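# Move LB bottle from fridge to bench, shut door

## Task

Find the bottle marked LB among the four in the refrigerator's bin, take it out and set it upright on the bench, with the other three still upright inside the refrigerator, then close the refrigerator door. If no bottle carries the LB marking, remove none, close the door, and press the CALL key on the operator panel until it latches down.

## Robot and tools

ROBOT. Two UR-type arms, left_arm and right_arm, each with a Robotiq 140 two-finger gripper whose fingers can fold, plus a wrist camera. Each arm sits on its own carriage on one shared floor track: left_rail carries left_arm and is always on the +y side, right_rail carries right_arm. Left and right are not image sides.

FRAME. One scene frame fixed to the table: table top is z = 0, +z up, +x the direction the arms face, +y to their left. The track runs along y at x = 0 (y = 0 at its middle); the table starts at x = 0.17 m. An arm's base is at x = 0, y = its carriage's position_m, z = 0.04 m. On the gripper, fingers point along its own +z and close along its own y; end_effector_position is the point between closed pads, with fingertips about 33 mm further out (9 mm when wide open). A camera block sticks out about 10 cm toward the gripper's +x.

execute_actions(actions, cameras). actions is a list run in order; an empty list just reports state and images. Each action may hold rows, steps, until, and left_rail / right_rail commands. rows: up to 15 rows, each applied for one control step (1/30 s). Every row is one flat list of 18 numbers in [-1, 1] covering both arms: left dx, dy, dz, rx, ry, rz, gripper position, force_limit, speed, then the same nine for the right arm. The six pose numbers are offsets, not poses: measured from that arm's Hand target as it stood when the action began, in that Hand target's own axes, with 1.0 = 0.6 m or 180 degrees; rx, ry, rz form one rotation vector. All rows of an action count from the same start, and repeating an offset in a later action moves further. Six zeros re-request the current Hand target. steps: 1 to 450 (default 15), at least one per row; after the last row the arm keeps heading to that row's target. For gentle motion ramp offsets up a little per row (0.01 per row is about 0.18 m/s) rather than jumping.

Gripper numbers: position +1 fully open (140 mm), about -0.8 pads touch, -1 closes until blocked. force_limit sets grip force (-1 gentle, +1 strongest); speed sets finger speed (-1 slow, +1 fast); both begin at +1. To leave a gripper unchanged, resend its previous three numbers (0 is a real command). Grip near the fingertip quarter of the pads; deeper grips can fold fingers and slip narrow parts. Check object_status: 0 moving, 1 blocked while opening, 2 blocked while closing (a grip), 3 reached target or pads met.

Rails: {"left_rail": {"position_m": y}} is an absolute carriage place in metres (left_rail -0.8 to 1.5, right_rail -1.5 to 0.8), plus optional speed_m_s (0.01 to 1) and acceleration_factor (0.1 to 1); {"stop": true} brakes it. Follow a drive with an action such as {"steps": 300, "until": {"left_rail": {"position_status": ["!=", "moving"]}}}. Keep carriages at least 0.78 m apart. A drive carries the arm in its current posture and a row's target rides along with the carriage, so let it arrive before aiming the gripper. until reads only rail fields, or {"all": {"status": "ended"}} / {"any": ...}. Any bad value refuses the whole call.

move(target, speed, blend, stop_force, zero, blocking, cameras). Straight-line path per gripper. target is one 18-number row, or a list of up to 15 such rows, laid out exactly as above; every row is an offset from the Hand targets at the move's start, not from the previous row. speed: m/s, 0.002 to 3.2, default 0.25. blend: corner rounding in m, 0 = stop at each point. stop_force: 4 to 120 N, ends an arm's path on that much push against its travel; use it slowly for approaches to contact, omit it when backing off something. zero (with stop_force) re-zeros the sensor first. blocking=false returns early; then call wait or stop before anything else. The result adds a move: line (done, off_target, held, fault, moving) and limits notes.

wait(seconds 0 to 10); stop() brakes a running move; zoom_image(camera, region [x0, y0, x1, y1] in pixels, at most 504 by 504) on the latest image; zero_wrist_force(arm); read_manual(section); finished_scene(scene 1) ends irrevocably.

RESULTS. Per arm: end_effector_position (m), end_effector_quat_wxyz, velocities, Hand target (base for next offsets), Joint positions (rail in m, then shoulder pan, shoulder lift, elbow, wrist 1-3 in rad), joint torques, Wrist force/torque along the gripper's own axes plus a peak line, motor temperatures, tool commands, and per rail position_m, position_status (moving, done, contact_stop, time_out, stopped, stopped_with_arm, stopped_for_other_arm, stopped_for_other_carriage) and position_answer (taken/not_taken). Cameras: cam_high, cam_low, cam_bench_left, cam_bench_mid, cam_bench_right, cam_left_wrist, cam_right_wrist.

AVOID. The arms are stiff: aiming even slightly beyond a firm surface can trigger a fault (about 150 N outside force, or joint torque limits; wrist joints near 32 N m), stopping the arm 10 s. Any contact between the two arms or carriages can end the scene. Anything falling off the table, or left on the track or the metal strip, fails the task; avoid drops, slams and letting go of moving parts. Commanded orientation is clipped to within 32 degrees of the current one per step. Passing close to an arm's own base can flip its shoulder; go around. Motors heating to 85 °C brake the arm, so don't hold loads stretched out for long.

Each tool is called after "Call:" as name(argument=value, ...) on one line, values as JSON.

## Session

Call:
execute_actions(actions=[])

Scene clock: 0.00 s.
left_arm: end_effector_position=(+0.3563, +1.2941, +0.5790) position_measured=3 object_status=3 end_effector_quat_wxyz=(+0.000, +0.000, +1.000, +0.000) | right_arm: end_effector_position=(+0.3563, -1.1889, +0.5790) position_measured=3 object_status=3 end_effector_quat_wxyz=(+0.000, +0.000, +1.000, +0.000)
Joint positions: left_arm=[1.216 -0.28 -2.157 1.821 -1.235 -1.571 -0.28] | right_arm=[-1.268 -0.28 -2.157 1.821 -1.235 -1.571 -0.28]
Joint velocities: within noise
Joint torques (N m): no reading
Motor temperatures (°C): left_arm=[30 29 27 35 39 30] | right_arm=[33 35 31 34 35 33]
Wrist force (N): no reading
Wrist torque (N m): no reading
Wrist force, peak (N): no reading
Hand target: left_arm +0.3563, +1.2941, +0.5790; +0.000, +0.000, +1.000, +0.000 | right_arm +0.3563, -1.1889, +0.5790; +0.000, +0.000, +1.000, +0.000
Tool commands: left_gripper/position=+1.0 left_gripper/force_limit=+1.0 left_gripper/speed=+1.0 right_gripper/position=+1.0 right_gripper/force_limit=+1.0 right_gripper/speed=+1.0
left_rail: position_m=1.216 position_status=done
right_rail: position_m=-1.268 position_status=done

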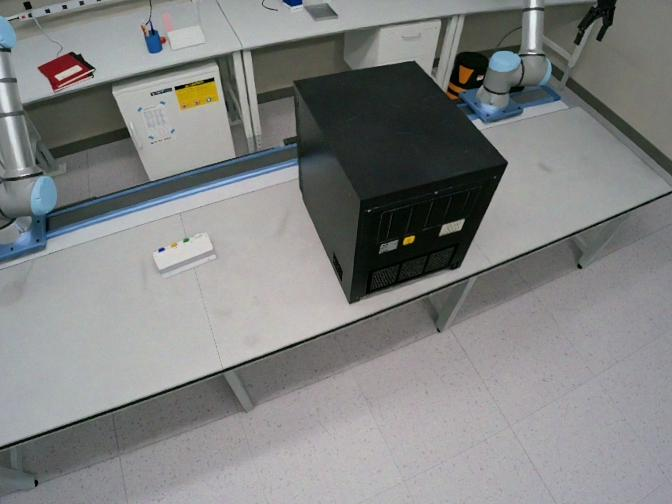

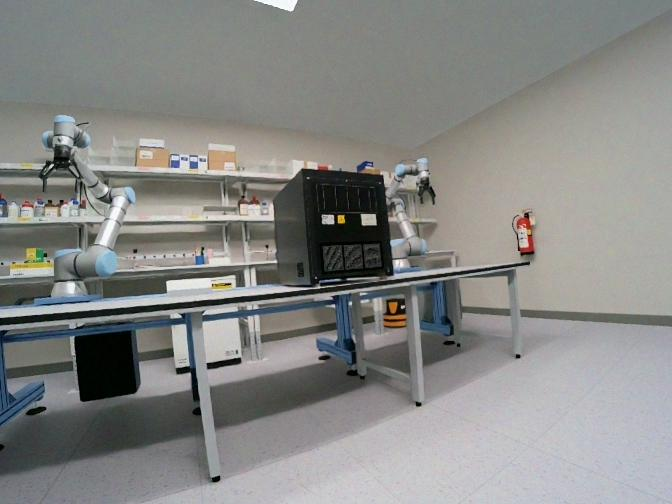

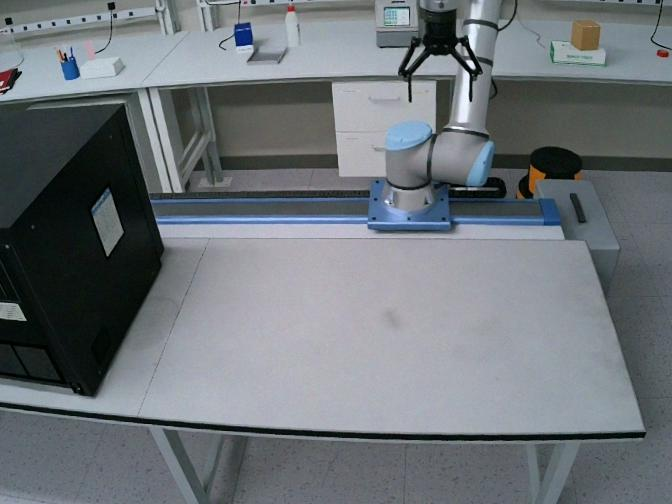

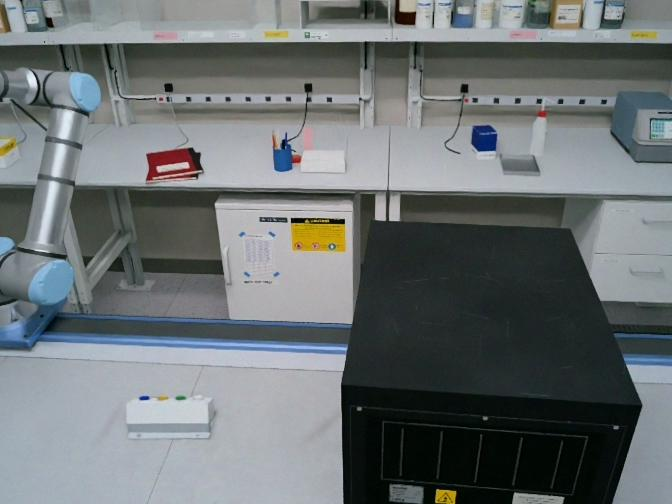

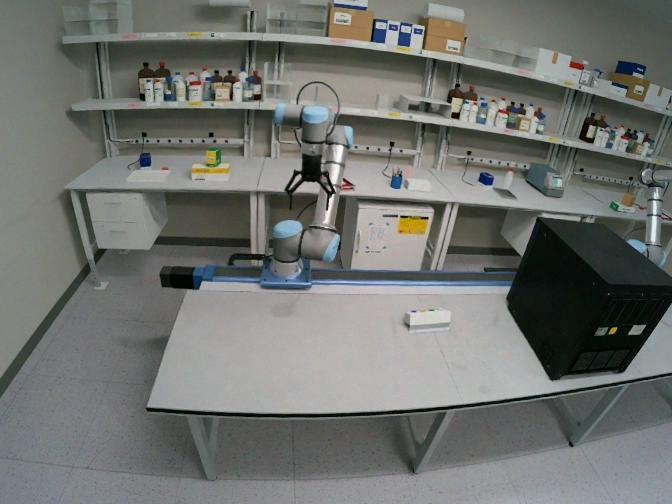

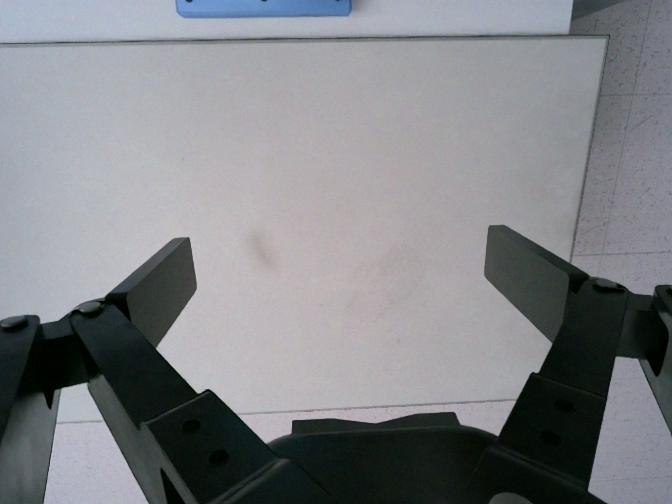

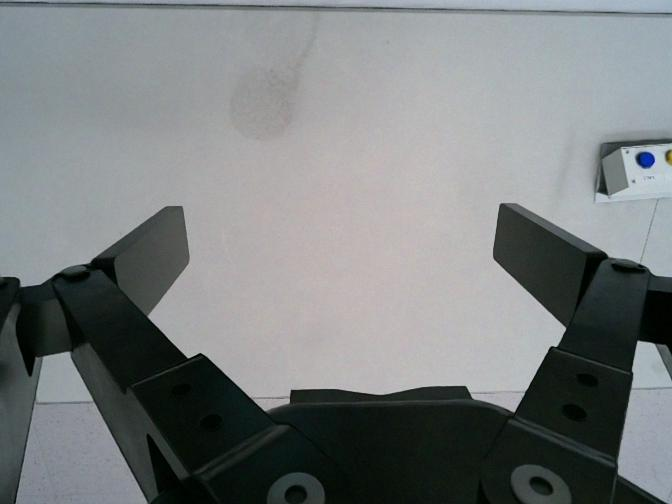

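Call:
execute_actions(actions=[{"right_rail":{"position_m":-0.7,"acceleration_factor":0.5},"steps":150,"until":{"right_rail":{"position_status":["!=","moving"]}}}], cameras=[])

Call:
move(target=[0,0,0,0,0,0,1,1,1,0.427,0.7,0,0,0,0.75,1,1,1], speed=0.5, cameras=["cam_right_wrist","cam_bench_mid"])

Scene clock: 26.47 s.
left_arm: end_effector_position=(+0.3563, +1.2941, +0.5790) position_measured=3 object_status=3 end_effector_quat_wxyz=(+0.000, +0.000, +1.000, +0.000) | right_arm: end_effector_position=(+0.3563, -0.6214, +0.5790) position_measured=3 object_status=3 end_effector_quat_wxyz=(+0.000, +0.000, +1.000, +0.000)
Joint positions: left_arm=[1.216 -0.28 -2.157 1.821 -1.235 -1.571 -0.28] | right_arm=[-0.7 -0.28 -2.157 1.821 -1.235 -1.571 -0.28]
Joint torques (N m): left_arm=[-0.06 1.73 -52.57 -5 0.07 -0.32] | right_arm=[-0.57 -0.45 -48.64 -4.64 0.03 0.44]
Wrist force (N): left_arm=[0.2 0.1 -0.1] | right_arm=[-0.3 -0.4 -0.2]
Wrist torque (N m): left_arm=[0.02 -0.05 0.00] | right_arm=[-0.10 0.06 0.00]
Wrist force, peak (N): left_arm=[0.5 0.5 -0.2] | right_arm=[-0.2 -3.1 0.2]
Hand target: left_arm +0.3563, +1.2941, +0.5790; +0.000, +0.000, +1.000, +0.000 | right_arm +0.3563, -0.6214, +0.5790; +0.000, +0.000, +1.000, +0.000
Tool commands: left_gripper/position=+1.0 left_gripper/force_limit=+1.0 left_gripper/speed=+1.0 right_gripper/position=+1.0 right_gripper/force_limit=+1.0 right_gripper/speed=+1.0
left_rail: position_m=1.216 position_status=done
right_rail: position_m=-0.700 position_status=done
No camera images: "cameras" was empty.

Scene clock: 29.77 s.
left_arm: end_effector_position=(+0.3563, +1.2941, +0.5790) position_measured=3 object_status=3 end_effector_quat_wxyz=(+0.000, +0.000, +1.000, +0.000) | right_arm: end_effector_position=(+0.1001, -0.2014, +0.5790) position_measured=3 object_status=3 end_effector_quat_wxyz=(+0.000, +0.924, +0.383, +0.000)
Joint positions: left_arm=[1.216 -0.28 -2.157 1.821 -1.235 -1.571 -0.28] | right_arm=[-0.7 1.023 -1.905 1.693 -1.359 -1.571 3.379]
Joint torques (N m): left_arm=[0.79 2.17 -52.09 -4.83 -0.37 -0.03] | right_arm=[11.88 -5.35 -58.04 -1.54 -2.03 4.39]
Wrist force (N): left_arm=[-0.1 0.2 0.0] | right_arm=[-0.2 -0.3 0.1]
Wrist torque (N m): left_arm=[0.05 0.02 0.00] | right_arm=[-0.08 0.04 -0.13]
Wrist force, peak (N): left_arm=[0.5 0.4 -0.2] | right_arm=[0.4 -1.9 -0.1]
Hand target: left_arm +0.3563, +1.2941, +0.5790; +0.000, +0.000, +1.000, +0.000 | right_arm +0.1001, -0.2014, +0.5790; +0.000, +0.924, +0.383, +0.000
Off the commanded pose: left_arm 0.000 m, 0 deg | right_arm 0.000 m, 0 deg.
left_rail: position_m=1.216 position_status=done
right_rail: position_m=-0.700 position_status=done
move: done
camera_calibration:
cam_right_wrist: T_world_to_cam=[[0.69968, -0.713449, 0.0379221, -0.231726], [-0.678331, -0.646701, 0.348777, -0.271756], [-0.224311, -0.269756, -0.936438, 0.693289], [0, 0, 0, 1]] pos_world=[0.133306, -0.15405, 0.752792]
Images, in order (width x height): cam_bench_mid 672x504, cam_right_wrist 672x504.

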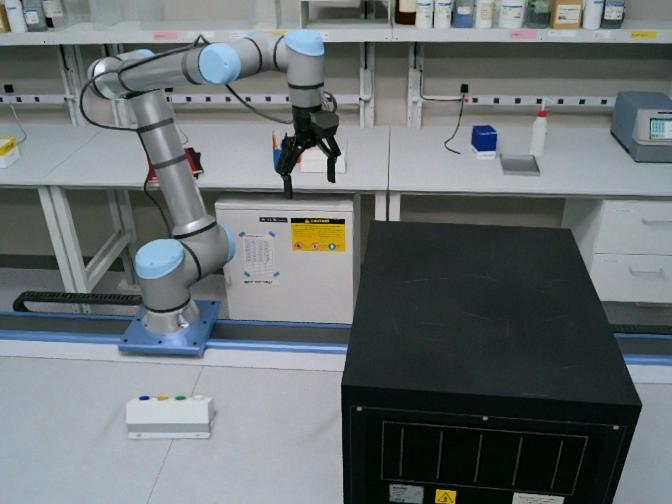

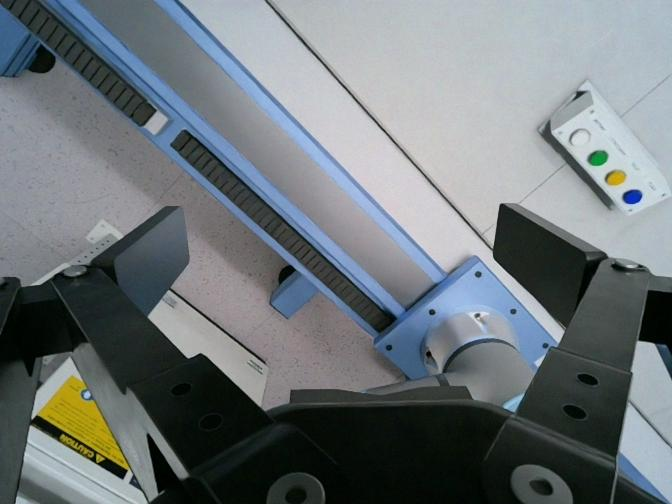

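Call:
move(target=[0,0,0,0,0,0,1,1,1,-0.59,-0.47,0.1,0,0.5,0,1,1,1], speed=0.5, cameras=["cam_right_wrist","cam_bench_right"])

Scene clock: 36.17 s.
left_arm: end_effector_position=(+0.3563, +1.2941, +0.5790) position_measured=3 object_status=3 end_effector_quat_wxyz=(+0.000, +0.000, +1.000, +0.000) | right_arm: end_effector_position=(-0.3487, -0.2513, +0.5189) position_measured=3 object_status=3 end_effector_quat_wxyz=(-0.320, +0.637, +0.328, +0.620)
Joint positions: left_arm=[1.216 -0.28 -2.157 1.821 -1.235 -1.571 -0.28] | right_arm=[-0.7 2.528 -1.687 2.2 -1.911 -3.115 4.887]
Joint torques (N m): left_arm=[-0.09 3 -51.87 -4.38 -0.4 -0.22] | right_arm=[12.45 -55.11 -52.5 -1.57 -0.21 3.67]
Wrist force (N): left_arm=[0.3 0.4 -0.2] | right_arm=[1.8 -1.6 -0.6]
Wrist torque (N m): left_arm=[0.09 -0.07 0.00] | right_arm=[-0.36 -0.77 -0.27]
Wrist force, peak (N): left_arm=[0.5 0.5 0.0] | right_arm=[-0.1 -3.1 -2.1]
Hand target: left_arm +0.3563, +1.2941, +0.5790; +0.000, +0.000, +1.000, +0.000 | right_arm -0.3496, -0.2524, +0.5189; -0.271, +0.653, +0.271, +0.653
Off the commanded pose: left_arm 0.000 m, 0 deg | right_arm 0.001 m, 10 deg.
left_rail: position_m=1.216 position_status=done
right_rail: position_m=-0.700 position_status=done
move: off_target (right_arm)
camera_calibration:
cam_right_wrist: T_world_to_cam=[[0.79248, -0.609827, -0.00926459, 0.131877], [-0.234711, -0.29092, -0.927511, 0.318791], [0.562926, 0.737208, -0.373682, 0.75848], [0, 0, 0, 1]] pos_world=[-0.456654, -0.385993, 0.580334]
Images, in order (width x height): cam_bench_right 672x504, cam_right_wrist 672x504.

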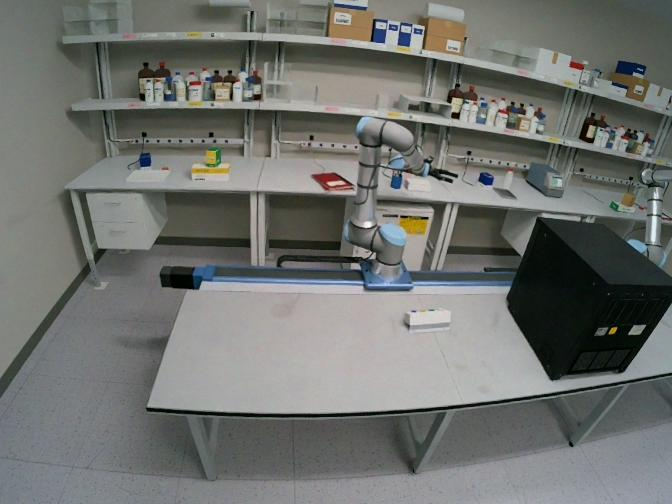

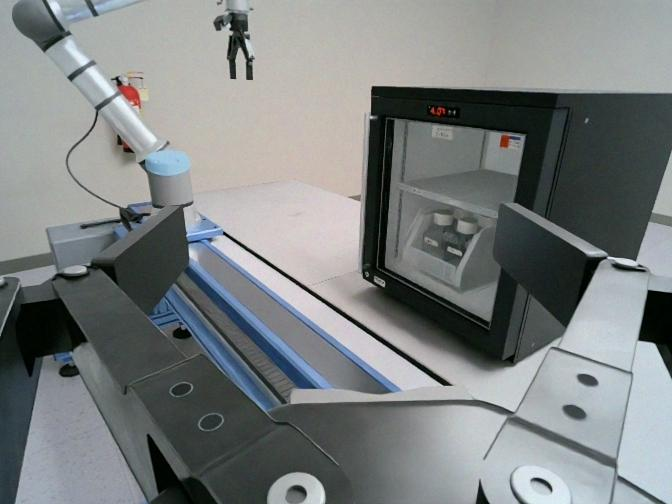

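Call:
zoom_image(camera="cam_right_wrist", region=[350, 70, 600, 370])

Call:
zoom_image(camera="cam_right_wrist", region=[395, 180, 515, 300])

Scaled by 1.680 from the camera's 672x504 image, which has a finer 960x720 frame.

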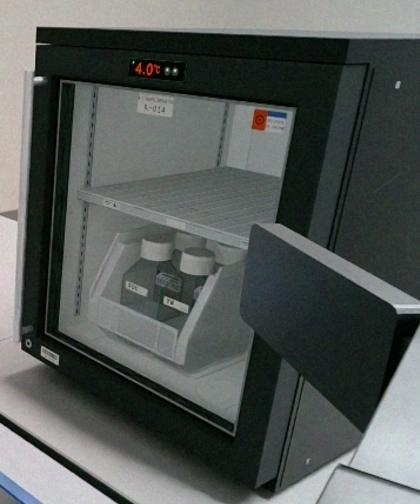

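Scaled by 4.200 from the camera's 672x504 image, which has a finer 960x720 frame.

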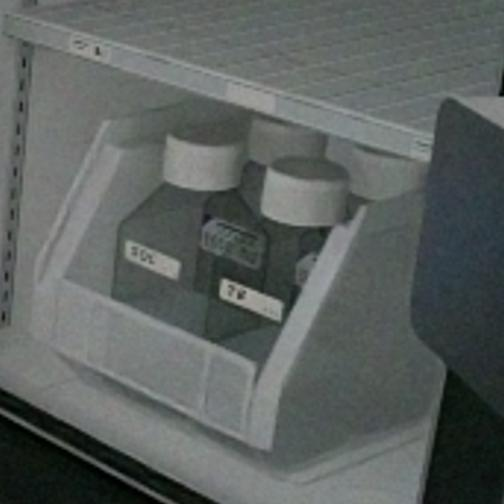

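Call:
execute_actions(actions=[{"right_rail":{"position_m":-0.45,"acceleration_factor":0.5},"steps":150,"until":{"right_rail":{"position_status":["!=","moving"]}}}], cameras=[])

Call:
move(target=[0,0,0,0,0,0,1,1,1,-0.2,0.141,0.448,-0.15,0,0,1,1,1], speed=0.3, cameras=["cam_right_wrist","cam_bench_right"])

Call:
zoom_image(camera="cam_right_wrist", region=[150, 100, 500, 450])

Scene clock: 46.80 s.
left_arm: end_effector_position=(+0.3563, +1.2941, +0.5790) position_measured=3 object_status=3 end_effector_quat_wxyz=(+0.000, +0.000, +1.000, +0.000) | right_arm: end_effector_position=(-0.3485, -0.0016, +0.5191) position_measured=3 object_status=3 end_effector_quat_wxyz=(-0.307, +0.651, +0.326, +0.613)
Joint positions: left_arm=[1.216 -0.28 -2.157 1.821 -1.235 -1.571 -0.28] | right_arm=[-0.45 2.528 -1.693 2.122 -1.551 -3.075 5.162]
Joint torques (N m): left_arm=[-1.55 3.09 -52.65 -4.99 0.02 -0.37] | right_arm=[-12.31 -23.19 -54.67 -1.08 0.32 4.29]
Wrist force (N): left_arm=[0.3 -0.1 0.0] | right_arm=[2.1 -1.8 -0.4]
Wrist torque (N m): left_arm=[-0.01 -0.07 -0.01] | right_arm=[-0.39 -0.83 -0.28]
Wrist force, peak (N): left_arm=[0.5 0.5 -0.5] | right_arm=[2.3 -2.8 1.1]
Hand target: left_arm +0.3563, +1.2941, +0.5790; +0.000, +0.000, +1.000, +0.000 | right_arm -0.3496, -0.0023, +0.5189; -0.271, +0.653, +0.271, +0.653
Tool commands: left_gripper/position=+1.0 left_gripper/force_limit=+1.0 left_gripper/speed=+1.0 right_gripper/position=+1.0 right_gripper/force_limit=+1.0 right_gripper/speed=+1.0
Off the commanded pose: left_arm 0.000 m, 0 deg | right_arm 0.001 m, 9 deg.
left_rail: position_m=1.216 position_status=done
right_rail: position_m=-0.450 position_status=done
No camera images: "cameras" was empty.

Scene clock: 48.17 s.
left_arm: end_effector_position=(+0.3563, +1.2941, +0.5790) position_measured=3 object_status=3 end_effector_quat_wxyz=(+0.000, +0.000, +1.000, +0.000) | right_arm: end_effector_position=(-0.2509, +0.0463, +0.4717) position_measured=3 object_status=3 end_effector_quat_wxyz=(-0.240, +0.681, +0.261, +0.641)
Joint positions: left_arm=[1.216 -0.28 -2.157 1.821 -1.235 -1.571 -0.28] | right_arm=[-0.45 2.341 -1.661 2.148 -1.425 -3.064 5.339]
Joint torques (N m): left_arm=[-1.8 2.92 -52.98 -4.35 -0.1 -0.57] | right_arm=[10.83 -56.05 -37.93 -6.44 -4.82 -3.6]
Wrist force (N): left_arm=[0.4 0.1 0.0] | right_arm=[2.2 -1.8 -0.3]
Wrist torque (N m): left_arm=[0.02 -0.08 0.00] | right_arm=[-0.39 -0.84 -0.13]
Wrist force, peak (N): left_arm=[0.5 0.4 -0.1] | right_arm=[-4.0 -3.3 9.8]
Hand target: left_arm +0.3563, +1.2941, +0.5790; +0.000, +0.000, +1.000, +0.000 | right_arm -0.2509, +0.0462, +0.4716; -0.240, +0.681, +0.261, +0.641 (not the last commanded pose)
Off the commanded pose: left_arm 0.000 m, 0 deg | right_arm 0.187 m, 24 deg.
left_rail: position_m=1.216 position_status=done
right_rail: position_m=-0.450 position_status=done
led back after a hold (right arm): the arm was led back toward your command in small steps, so it may still be short of it.
move: held (right_arm; a check stopped the path); limits=held
pose unreachable (right arm): on one or more control steps of this call, first in action 0 (counted from 0), this arm could not follow its commanded pose, so it was not sent that pose on those steps. It may still have moved: this result reports where it is.
cause: moving toward the commanded pose would bring two parts of the arm too close to each other (its gripper and another part of the arm, with joints 5 (wrist 1) to 7 (wrist 3) between them, 7 mm apart when it was first held).
camera_calibration:
cam_right_wrist: T_world_to_cam=[[0.633551, -0.773701, -0.000617885, 0.199023], [-0.315285, -0.257445, -0.91341, 0.356102], [0.706547, 0.578887, -0.407041, 0.525448], [0, 0, 0, 1]] pos_world=[-0.385071, -0.0585137, 0.539269]
Images, in order (width x height): cam_bench_right 672x504, cam_right_wrist 672x504.

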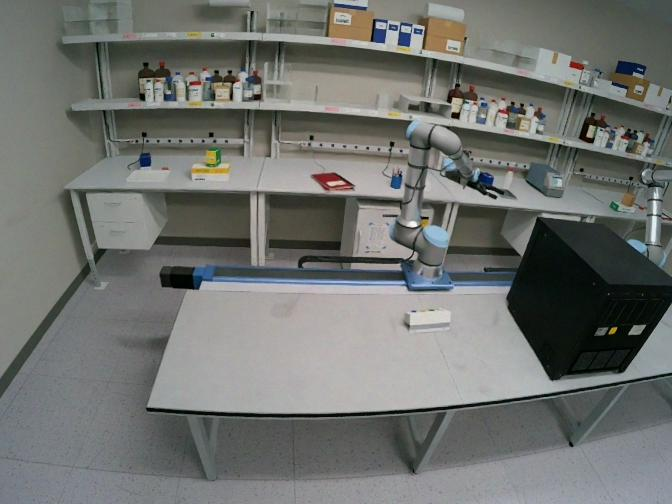

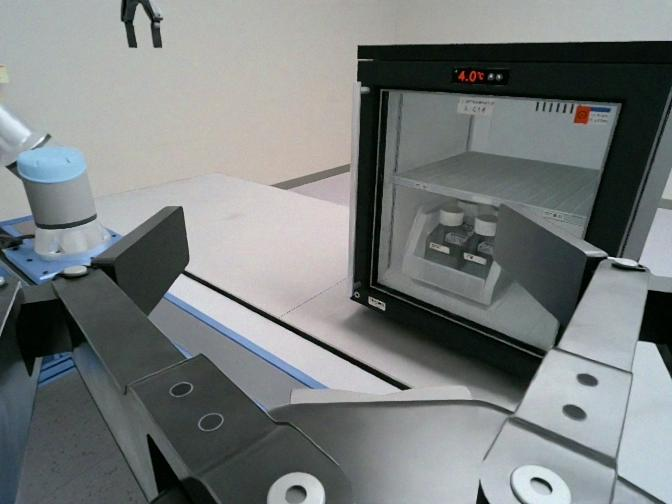

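Scaled by 1.440 from the camera's 672x504 image, which has a finer 960x720 frame.

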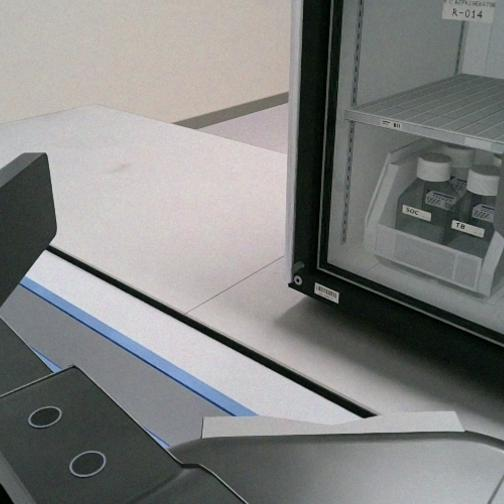

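Call:
zoom_image(camera="cam_right_wrist", region=[390, 180, 510, 310])

Call:
zoom_image(camera="cam_right_wrist", region=[330, 60, 430, 330])

Scaled by 3.877 from the camera's 672x504 image, which has a finer 960x720 frame.

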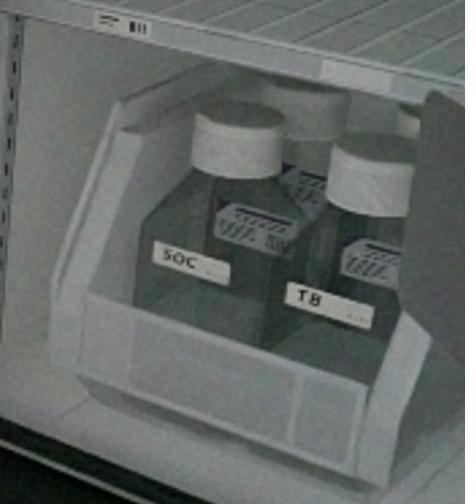

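Scaled by 1.867 from the camera's 672x504 image, which has a finer 960x720 frame.

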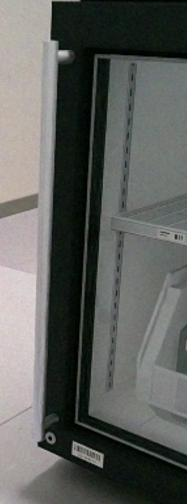

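Call:
execute_actions(actions=[{"right_rail":{"position_m":-1.2},"steps":90,"until":{"right_rail":{"position_status":["!=","moving"]}}},{"left_rail":{"position_m":0.95,"acceleration_factor":0.5},"steps":150,"until":{"left_rail":{"position_status":["!=","moving"]}}}], cameras=[])

Call:
move(target=[0.26,-0.83,-0.117,0,0,0.75,0,-1,-0.5,0,0,0,0,0,0,1,1,1], speed=0.5, cameras=["cam_left_wrist"])

Call:
move(target=[-0.471,-0.236,0.583,-0.195,0.472,0.195,0,-1,-0.5,0,0,0,0,0,0,1,1,1], speed=0.35, cameras=["cam_left_wrist","cam_bench_left","cam_bench_right"])

Scene clock: 84.87 s.
left_arm: end_effector_position=(+0.3563, +1.0286, +0.5790) position_measured=3 object_status=3 end_effector_quat_wxyz=(+0.000, +0.000, +1.000, +0.000) | right_arm: end_effector_position=(-0.2509, -0.7038, +0.4716) position_measured=3 object_status=3 end_effector_quat_wxyz=(-0.240, +0.681, +0.261, +0.641)
Joint positions: left_arm=[0.95 -0.28 -2.157 1.821 -1.235 -1.571 -0.28] | right_arm=[-1.2 2.341 -1.662 2.148 -1.427 -3.064 5.337]
Joint torques (N m): left_arm=[-0.3 5.64 -53.54 -4.61 -0.05 -0.57] | right_arm=[-13.5 -25.41 -52.43 -6.81 -0.02 -3.7]
Wrist force (N): left_arm=[0.2 0.0 -0.4] | right_arm=[2.2 -1.7 -0.3]
Wrist torque (N m): left_arm=[0.00 -0.05 0.00] | right_arm=[-0.38 -0.85 -0.13]
Wrist force, peak (N): left_arm=[0.2 2.5 -0.3] | right_arm=[2.3 -3.4 1.2]
Hand target: left_arm +0.3563, +1.0286, +0.5790; +0.000, +0.000, +1.000, +0.000 | right_arm -0.2509, -0.7038, +0.4716; -0.240, +0.681, +0.261, +0.641 (not the last commanded pose)
Tool commands: left_gripper/position=+1.0 left_gripper/force_limit=+1.0 left_gripper/speed=+1.0 right_gripper/position=+1.0 right_gripper/force_limit=+1.0 right_gripper/speed=+1.0
Off the commanded pose: left_arm 0.000 m, 0 deg | right_arm 0.187 m, 24 deg.
left_rail: position_m=0.950 position_status=done
right_rail: position_m=-1.200 position_status=done
No camera images: "cameras" was empty.

Scene clock: 88.07 s.
left_arm: end_effector_position=(+0.2003, +0.5306, +0.6492) position_measured=129 object_status=3 end_effector_quat_wxyz=(+0.000, +0.924, +0.383, +0.000) | right_arm: end_effector_position=(-0.2509, -0.7038, +0.4716) position_measured=3 object_status=3 end_effector_quat_wxyz=(-0.240, +0.681, +0.261, +0.641)
Joint positions: left_arm=[0.95 -1.509 -1.946 1.591 -1.215 -1.571 0.847] | right_arm=[-1.2 2.341 -1.662 2.148 -1.427 -3.064 5.337]
Joint torques (N m): left_arm=[-2.12 2.21 -62.28 -7.47 -2.29 2.25] | right_arm=[-13.66 -26.03 -52.14 -6.47 0.02 -3.3]
Wrist force (N): left_arm=[0.5 0.1 -0.2] | right_arm=[2.1 -1.3 -0.3]
Wrist torque (N m): left_arm=[0.03 -0.07 0.02] | right_arm=[-0.28 -0.82 -0.14]
Wrist force, peak (N): left_arm=[0.0 1.5 -0.1] | right_arm=[2.5 -1.7 -0.3]
Hand target: left_arm +0.2003, +0.5306, +0.6492; +0.000, +0.924, +0.383, +0.000 | right_arm -0.2509, -0.7038, +0.4716; -0.240, +0.681, +0.261, +0.641
Off the commanded pose: left_arm 0.000 m, 0 deg | right_arm 0.000 m, 0 deg.
left_rail: position_m=0.950 position_status=done
right_rail: position_m=-1.200 position_status=done
move: done
camera_calibration:
cam_left_wrist: T_world_to_cam=[[0.695285, -0.716918, 0.0510685, 0.211958], [-0.692375, -0.649027, 0.315247, 0.282764], [-0.192861, -0.254545, -0.947635, 0.972396], [0, 0, 0, 1]] pos_world=[0.235945, 0.582996, 0.821512]
Images, in order (width x height): cam_left_wrist 672x504.

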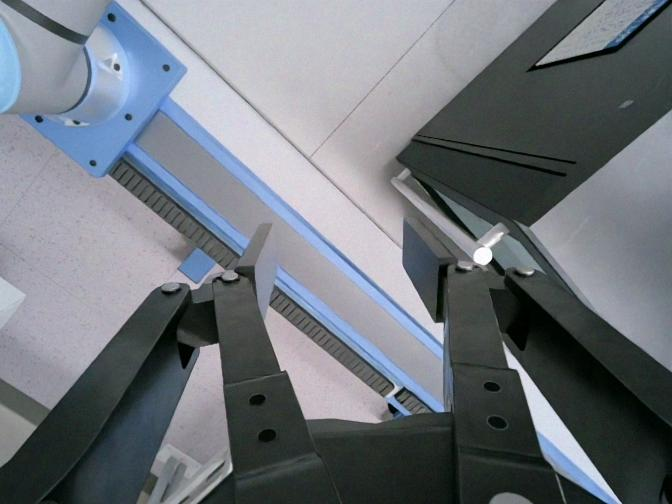

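Scene clock: 91.27 s.
left_arm: end_effector_position=(-0.0995, +0.4309, +0.2994) position_measured=129 object_status=3 end_effector_quat_wxyz=(-0.001, +0.707, +0.001, +0.707) | right_arm: end_effector_position=(-0.2509, -0.7038, +0.4716) position_measured=3 object_status=3 end_effector_quat_wxyz=(-0.240, +0.681, +0.261, +0.641)
Joint positions: left_arm=[0.95 -2.532 -1.196 1.904 -0.708 -0.963 0] | right_arm=[-1.2 2.341 -1.662 2.148 -1.427 -3.064 5.337]
Joint torques (N m): left_arm=[-13.61 -51.9 -44.47 7.38 2.88 -2.45] | right_arm=[-13.03 -25.35 -52.29 -6.44 -0.01 -2.97]
Wrist force (N): left_arm=[3.4 -1.9 4.8] | right_arm=[1.9 -1.6 -0.4]
Wrist torque (N m): left_arm=[-0.14 0.18 0.00] | right_arm=[-0.37 -0.78 -0.13]
Wrist force, peak (N): left_arm=[3.4 -1.9 4.8] | right_arm=[2.5 -2.0 -0.6]
Hand target: left_arm -0.0996, +0.4309, +0.2994; -0.001, +0.707, +0.001, +0.707 | right_arm -0.2509, -0.7038, +0.4716; -0.240, +0.681, +0.261, +0.641
Off the commanded pose: left_arm 0.000 m, 0 deg | right_arm 0.000 m, 0 deg.
left_rail: position_m=0.950 position_status=done
right_rail: position_m=-1.200 position_status=done
move: done
camera_calibration:
cam_left_wrist: T_world_to_cam=[[-0.0491042, -0.998674, -0.01546, 0.433995], [-0.315305, 0.0301868, -0.94851, 0.243938], [0.947719, -0.0417012, -0.316369, 0.390564], [0, 0, 0, 1]] pos_world=[-0.271919, 0.442343, 0.36165]
Images, in order (width x height): cam_bench_left 672x504, cam_bench_right 672x504, cam_left_wrist 672x504.

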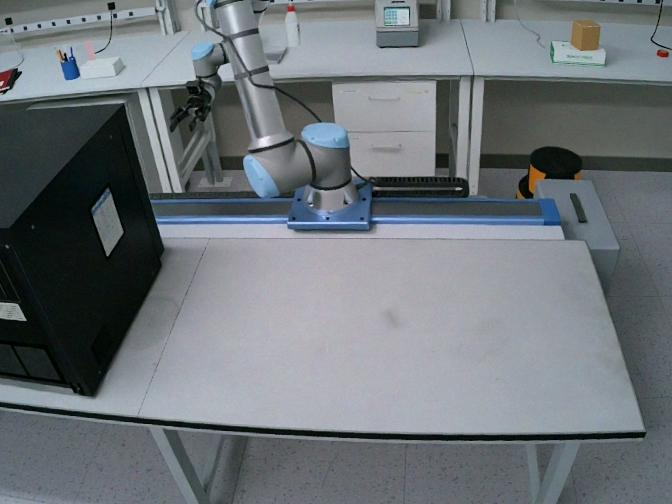

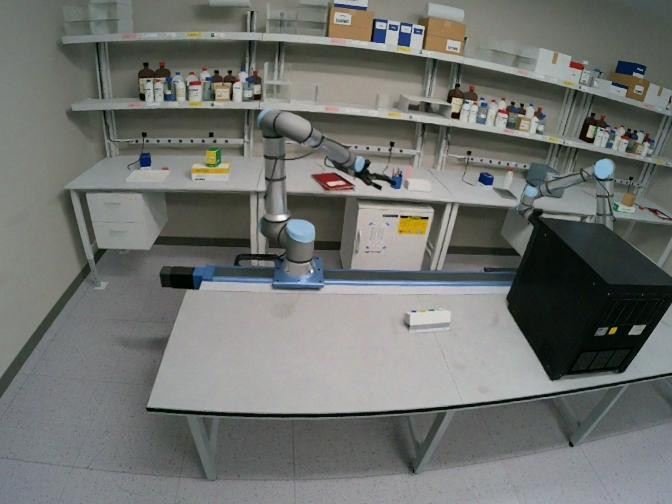

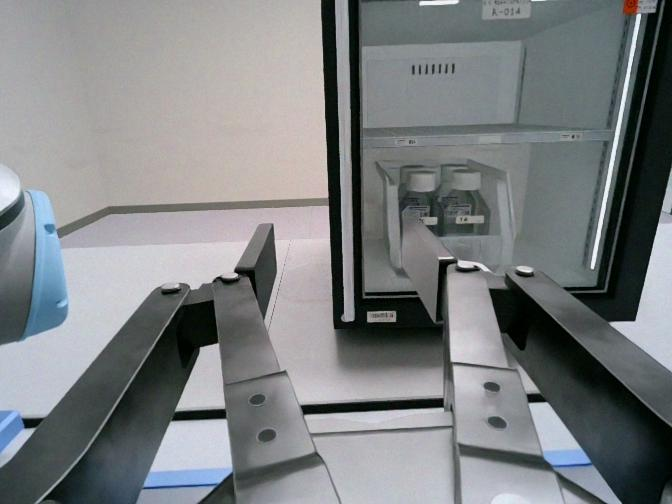

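Call:
move(target=[0,0.047,0.46,0,0,0,0,-1,-0.5,0,0,0,0,0,0,1,1,1], speed=0.2, stop_force=12, cameras=["cam_left_wrist"])

Scene clock: 102.00 s.
left_arm: end_effector_position=(+0.1765, +0.4031, +0.2995) position_measured=129 object_status=3 end_effector_quat_wxyz=(-0.001, +0.707, +0.001, +0.707) | right_arm: end_effector_position=(-0.2509, -0.7038, +0.4716) position_measured=3 object_status=3 end_effector_quat_wxyz=(-0.240, +0.681, +0.261, +0.641)
Joint positions: left_arm=[0.95 -2.172 -1.348 2.121 -0.772 -0.603 0] | right_arm=[-1.2 2.341 -1.662 2.148 -1.427 -3.064 5.337]
Joint torques (N m): left_arm=[13.68 -38.77 -44.43 0.99 2.53 1.02] | right_arm=[-12.82 -25.81 -52.3 -5.57 -0.12 -2.35]
Wrist force (N): left_arm=[3.3 -1.5 4.5] | right_arm=[1.8 -2.0 -0.3]
Wrist torque (N m): left_arm=[-0.01 0.24 0.01] | right_arm=[-0.43 -0.76 -0.12]
Wrist force, peak (N): left_arm=[3.4 -1.3 6.1] | right_arm=[2.4 -2.2 -0.5]
Hand target: left_arm +0.1765, +0.4031, +0.2995; -0.001, +0.707, +0.001, +0.707 | right_arm -0.2509, -0.7038, +0.4716; -0.240, +0.681, +0.261, +0.641
Off the commanded pose: left_arm 0.000 m, 0 deg | right_arm 0.000 m, 0 deg.
left_rail: position_m=0.950 position_status=done
right_rail: position_m=-1.200 position_status=done
move: done
camera_calibration:
cam_left_wrist: T_world_to_cam=[[-0.0491006, -0.998674, -0.0154728, 0.419889], [-0.315095, 0.0301885, -0.94858, 0.331823], [0.947789, -0.0417004, -0.316159, 0.127761], [0, 0, 0, 1]] pos_world=[0.00408151, 0.414643, 0.36165]
Images, in order (width x height): cam_left_wrist 672x504.

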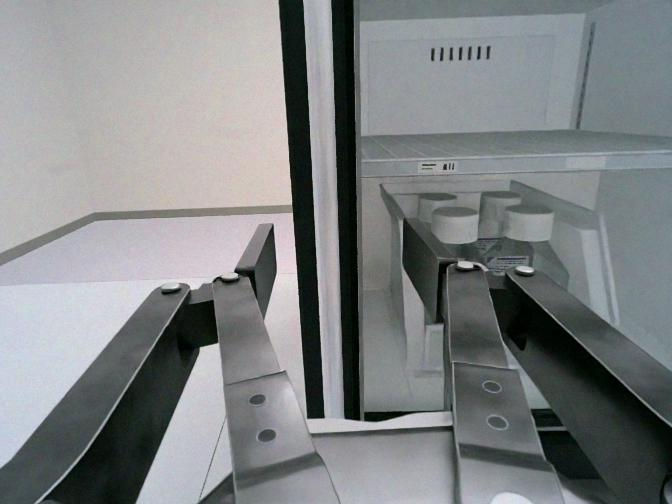

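Call:
move(target=[0,-0.012,0.1,0,0,0,0,-1,-0.5,0,0,0,0,0,0,1,1,1], speed=0.04, stop_force=10, cameras=["cam_left_wrist","cam_bench_left","cam_bench_mid"])

Scene clock: 110.07 s.
left_arm: end_effector_position=(+0.2364, +0.4105, +0.2995) position_measured=129 object_status=3 end_effector_quat_wxyz=(-0.001, +0.707, +0.001, +0.707) | right_arm: end_effector_position=(-0.2509, -0.7038, +0.4716) position_measured=3 object_status=3 end_effector_quat_wxyz=(-0.240, +0.681, +0.261, +0.641)
Joint positions: left_arm=[0.95 -2.083 -1.379 2.162 -0.782 -0.514 -0.001] | right_arm=[-1.2 2.341 -1.662 2.148 -1.427 -3.064 5.337]
Joint torques (N m): left_arm=[14.22 -65.31 -23.79 -1.12 2.65 0.95] | right_arm=[-12.46 -24.93 -52.48 -4.95 -0.03 -1.73]
Wrist force (N): left_arm=[3.2 -1.8 4.5] | right_arm=[2.1 -1.5 -0.3]
Wrist torque (N m): left_arm=[-0.10 0.21 -0.01] | right_arm=[-0.33 -0.82 -0.13]
Wrist force, peak (N): left_arm=[3.6 -1.8 5.0] | right_arm=[2.5 -2.2 -0.1]
Hand target: left_arm +0.2364, +0.4105, +0.2995; -0.001, +0.707, +0.001, +0.707 | right_arm -0.2509, -0.7038, +0.4716; -0.240, +0.681, +0.261, +0.641
Off the commanded pose: left_arm 0.000 m, 0 deg | right_arm 0.000 m, 0 deg.
left_rail: position_m=0.950 position_status=done
right_rail: position_m=-1.200 position_status=done
move: done
camera_calibration:
cam_left_wrist: T_world_to_cam=[[-0.0491326, -0.998671, -0.0155673, 0.430161], [-0.315091, 0.0302883, -0.948578, 0.350465], [0.947789, -0.041701, -0.316161, 0.0711992], [0, 0, 0, 1]] pos_world=[0.0640816, 0.421943, 0.36165]
Images, in order (width x height): cam_bench_left 672x504, cam_bench_mid 672x504, cam_left_wrist 672x504.

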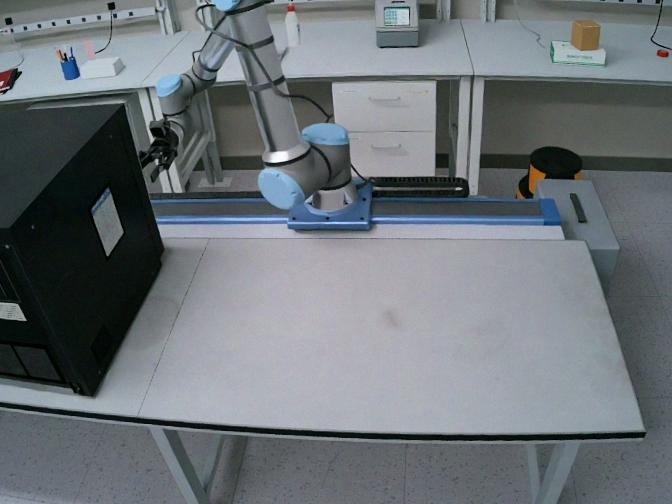

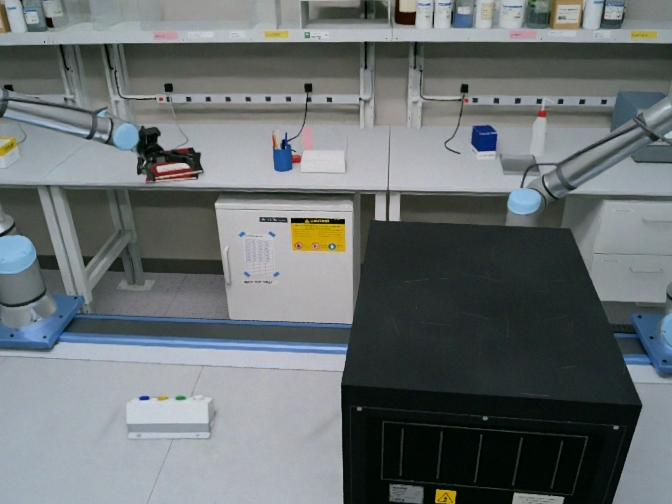

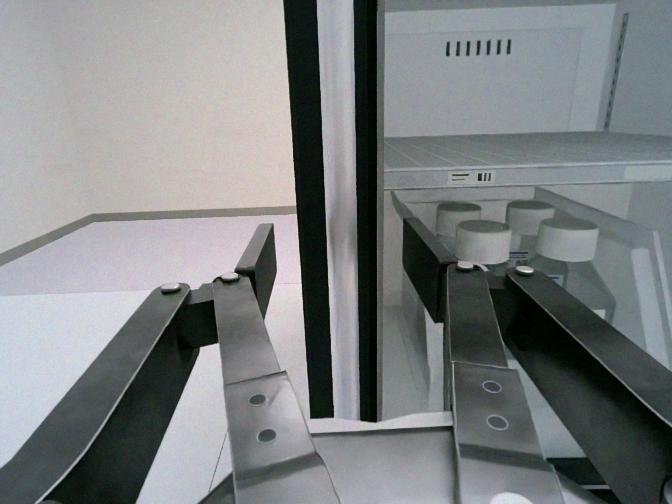

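Call:
zoom_image(camera="cam_left_wrist", region=[250, 200, 430, 440])

Scaled by 2.100 from the camera's 672x504 image, which has a finer 960x720 frame.

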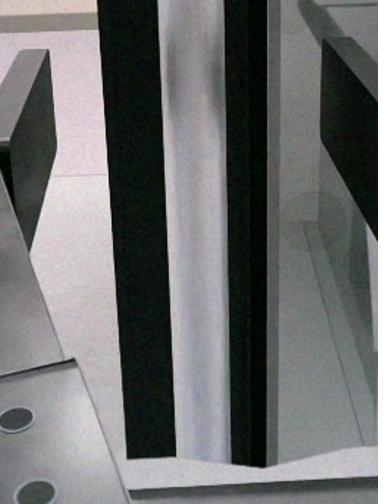

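Call:
move(target=[0,0,0,0,0,0,-1,-0.5,-1,0,0,0,0,0,0,1,1,1], cameras=["cam_left_wrist"])

Call:
wait(seconds=1, cameras=["cam_left_wrist"])

Scene clock: 119.37 s.
left_arm: end_effector_position=(+0.2364, +0.4104, +0.2995) position_measured=208 object_status=0 end_effector_quat_wxyz=(-0.001, +0.707, +0.001, +0.707) | right_arm: end_effector_position=(-0.2509, -0.7038, +0.4716) position_measured=3 object_status=3 end_effector_quat_wxyz=(-0.240, +0.681, +0.261, +0.641)
Joint positions: left_arm=[0.95 -2.083 -1.379 2.162 -0.782 -0.514 -0.001] | right_arm=[-1.2 2.341 -1.662 2.148 -1.427 -3.064 5.337]
Joint torques (N m): left_arm=[12.37 -66.3 -24.87 -1.05 1.36 0.72] | right_arm=[-12.32 -25.62 -52.03 -4.1 -0.18 -1.06]
Wrist force (N): left_arm=[3.7 -2.4 4.0] | right_arm=[1.9 -1.4 -0.5]
Wrist torque (N m): left_arm=[-0.07 0.22 -0.12] | right_arm=[-0.31 -0.78 -0.13]
Wrist force, peak (N): left_arm=[3.5 -1.9 4.9] | right_arm=[2.5 -2.0 -0.1]
Hand target: left_arm +0.2364, +0.4105, +0.2995; -0.001, +0.707, +0.001, +0.707 | right_arm -0.2509, -0.7038, +0.4716; -0.240, +0.681, +0.261, +0.641
Off the commanded pose: left_arm 0.000 m, 0 deg | right_arm 0.000 m, 0 deg.
left_rail: position_m=0.950 position_status=done
right_rail: position_m=-1.200 position_status=done
move: done
camera_calibration:
cam_left_wrist: T_world_to_cam=[[-0.0492271, -0.998667, -0.0155352, 0.430154], [-0.315088, 0.0302876, -0.948579, 0.350466], [0.947785, -0.0418009, -0.316159, 0.0712407], [0, 0, 0, 1]] pos_world=[0.064082, 0.421943, 0.36165]
Images, in order (width x height): cam_left_wrist 672x504.

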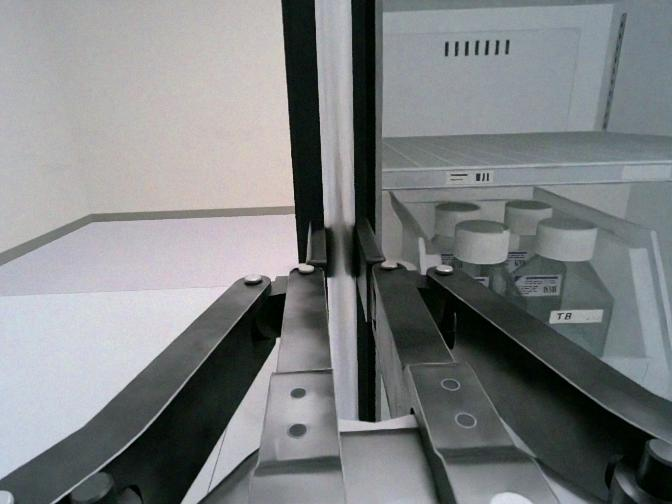

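Scene clock: 120.37 s.
left_arm: end_effector_position=(+0.2364, +0.4104, +0.2995) position_measured=208 object_status=2 end_effector_quat_wxyz=(-0.001, +0.707, +0.001, +0.707) | right_arm: end_effector_position=(-0.2509, -0.7038, +0.4716) position_measured=3 object_status=3 end_effector_quat_wxyz=(-0.240, +0.681, +0.261, +0.641)
Joint positions: left_arm=[0.95 -2.083 -1.379 2.162 -0.782 -0.514 -0.001] | right_arm=[-1.2 2.341 -1.662 2.148 -1.427 -3.064 5.337]
Joint torques (N m): left_arm=[13.48 -64.44 -23.51 -0.02 -2.07 0.97] | right_arm=[-13.08 -25.53 -52.61 -4.05 -0.05 -0.93]
Wrist force (N): left_arm=[3.4 -2.5 3.6] | right_arm=[2.1 -2.0 0.0]
Wrist torque (N m): left_arm=[-0.09 0.30 -0.12] | right_arm=[-0.46 -0.80 -0.13]
Wrist force, peak (N): left_arm=[4.1 -2.5 4.0] | right_arm=[2.2 -2.0 -0.3]
Hand target: left_arm +0.2364, +0.4105, +0.2995; -0.001, +0.707, +0.001, +0.707 | right_arm -0.2509, -0.7038, +0.4716; -0.240, +0.681, +0.261, +0.641
Tool commands: left_gripper/position=-1.0 left_gripper/force_limit=-0.5 left_gripper/speed=-1.0 right_gripper/position=+1.0 right_gripper/force_limit=+1.0 right_gripper/speed=+1.0
Off the commanded pose: left_arm 0.000 m, 0 deg | right_arm 0.000 m, 0 deg.
left_rail: position_m=0.950 position_status=done
right_rail: position_m=-1.200 position_status=done
wait: 1.00 s
camera_calibration:
cam_left_wrist: T_world_to_cam=[[-0.0492271, -0.998667, -0.0155352, 0.430154], [-0.315088, 0.0302876, -0.948579, 0.350466], [0.947785, -0.0418009, -0.316159, 0.0712407], [0, 0, 0, 1]] pos_world=[0.064082, 0.421943, 0.36165]
Images, in order (width x height): cam_left_wrist 672x504.

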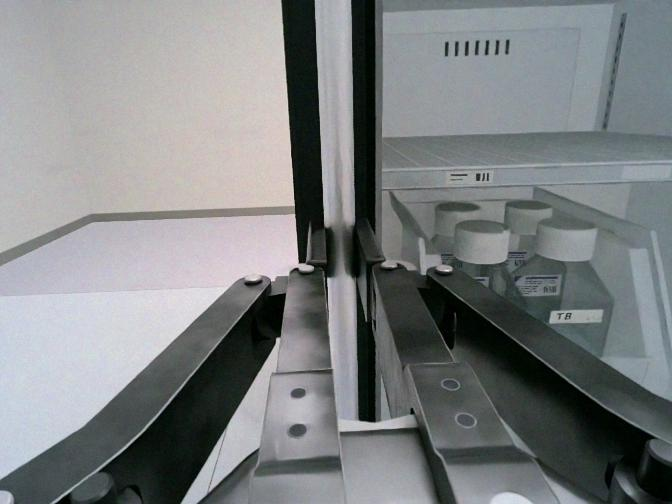

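Call:
move(target=[[0,0.007,-0.063,0.017,0,0,-1,-0.5,-1,0,0,0,0,0,0,1,1,1],[0,0.047,-0.188,0.05,0,0,-1,-0.5,-1,0,0,0,0,0,0,1,1,1],[0,0.123,-0.337,0.089,0,0,-1,-0.5,-1,0,0,0,0,0,0,1,1,1]], blend=[0.01,0.01,0], speed=0.06, cameras=["cam_left_wrist","cam_bench_left","cam_bench_mid"])

Scene clock: 131.17 s.
left_arm: end_effector_position=(+0.0345, +0.3363, +0.2994) position_measured=208 object_status=2 end_effector_quat_wxyz=(-0.099, +0.700, +0.099, +0.700) | right_arm: end_effector_position=(-0.2509, -0.7038, +0.4716) position_measured=3 object_status=3 end_effector_quat_wxyz=(-0.240, +0.681, +0.261, +0.641)
Joint positions: left_arm=[0.95 -2.192 -1.081 1.722 -0.641 -0.902 0] | right_arm=[-1.2 2.341 -1.662 2.148 -1.427 -3.064 5.337]
Joint torques (N m): left_arm=[-6.38 -59.02 -51.22 1.81 5.96 -1.16] | right_arm=[-12.99 -25.45 -52.14 -3.38 0.06 -0.1]
Wrist force (N): left_arm=[11.9 -33.2 -3.4] | right_arm=[2.2 -1.8 -0.3]
Wrist torque (N m): left_arm=[0.25 0.28 -0.07] | right_arm=[-0.40 -0.83 -0.13]
Wrist force, peak (N): left_arm=[0.7 -74.4 -10.5] | right_arm=[2.4 -2.0 -0.5]
Hand target: left_arm +0.0344, +0.3363, +0.2994; -0.099, +0.700, +0.099, +0.700 | right_arm -0.2509, -0.7038, +0.4716; -0.240, +0.681, +0.261, +0.641
Off the commanded pose: left_arm 0.000 m, 0 deg | right_arm 0.000 m, 0 deg.
left_rail: position_m=0.950 position_status=done
right_rail: position_m=-1.200 position_status=done
move: done
camera_calibration:
cam_left_wrist: T_world_to_cam=[[0.228154, -0.973502, -0.015459, 0.32814], [-0.311202, -0.0578711, -0.94858, 0.318572], [0.922551, 0.221233, -0.316159, 0.172023], [0, 0, 0, 1]] pos_world=[-0.134426, 0.299824, 0.36165]
Images, in order (width x height): cam_bench_left 672x504, cam_bench_mid 672x504, cam_left_wrist 672x504.

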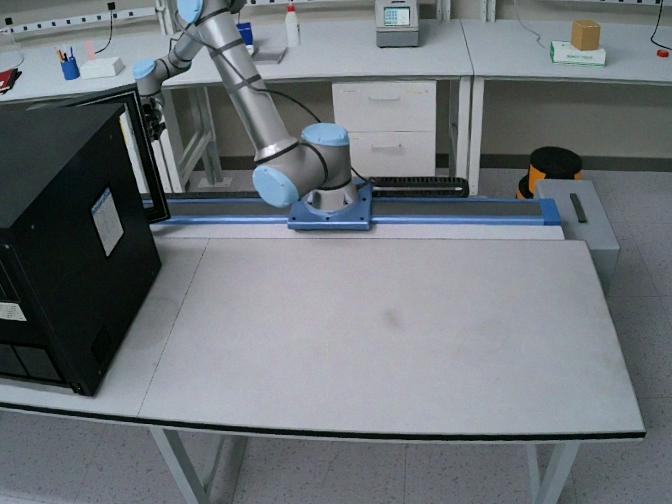

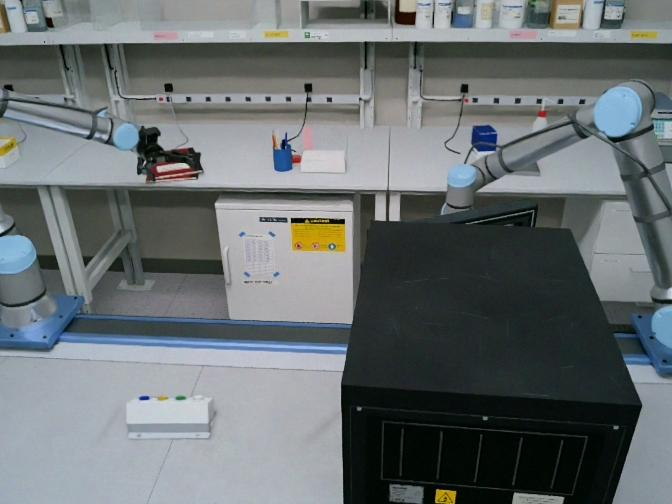

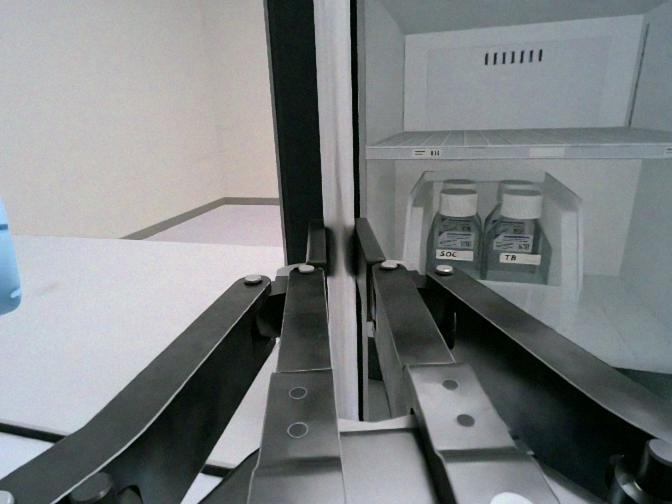

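Call:
move(target=[0,-0.01,-0.003,0,0,0,-1,-0.5,-1,0,0,0,0,0,0,1,1,1], speed=0.05, cameras=[])

Scene clock: 136.27 s.
left_arm: end_effector_position=(+0.0311, +0.3413, +0.2994) position_measured=208 object_status=2 end_effector_quat_wxyz=(-0.099, +0.700, +0.099, +0.700) | right_arm: end_effector_position=(-0.2509, -0.7038, +0.4716) position_measured=3 object_status=3 end_effector_quat_wxyz=(-0.240, +0.681, +0.261, +0.641)
Joint positions: left_arm=[0.95 -2.2 -1.085 1.73 -0.644 -0.91 0] | right_arm=[-1.2 2.341 -1.662 2.148 -1.427 -3.064 5.337]
Joint torques (N m): left_arm=[-14.76 -94.28 -24.93 -1.44 -4.39 -0.89] | right_arm=[-11.69 -25.17 -52.32 -3.07 0.02 0.18]
Wrist force (N): left_arm=[9.2 4.2 6.7] | right_arm=[2.0 -1.6 -0.3]
Wrist torque (N m): left_arm=[0.04 0.34 -0.18] | right_arm=[-0.37 -0.80 -0.13]
Wrist force, peak (N): left_arm=[11.9 -33.1 -3.9] | right_arm=[2.5 -2.1 -0.2]
Hand target: left_arm +0.0310, +0.3415, +0.2994; -0.099, +0.700, +0.099, +0.700 | right_arm -0.2509, -0.7038, +0.4716; -0.240, +0.681, +0.261, +0.641
Off the commanded pose: left_arm 0.000 m, 0 deg | right_arm 0.000 m, 0 deg.
left_rail: position_m=0.950 position_status=done
right_rail: position_m=-1.200 position_status=done
move: done
No camera images: "cameras" was empty.


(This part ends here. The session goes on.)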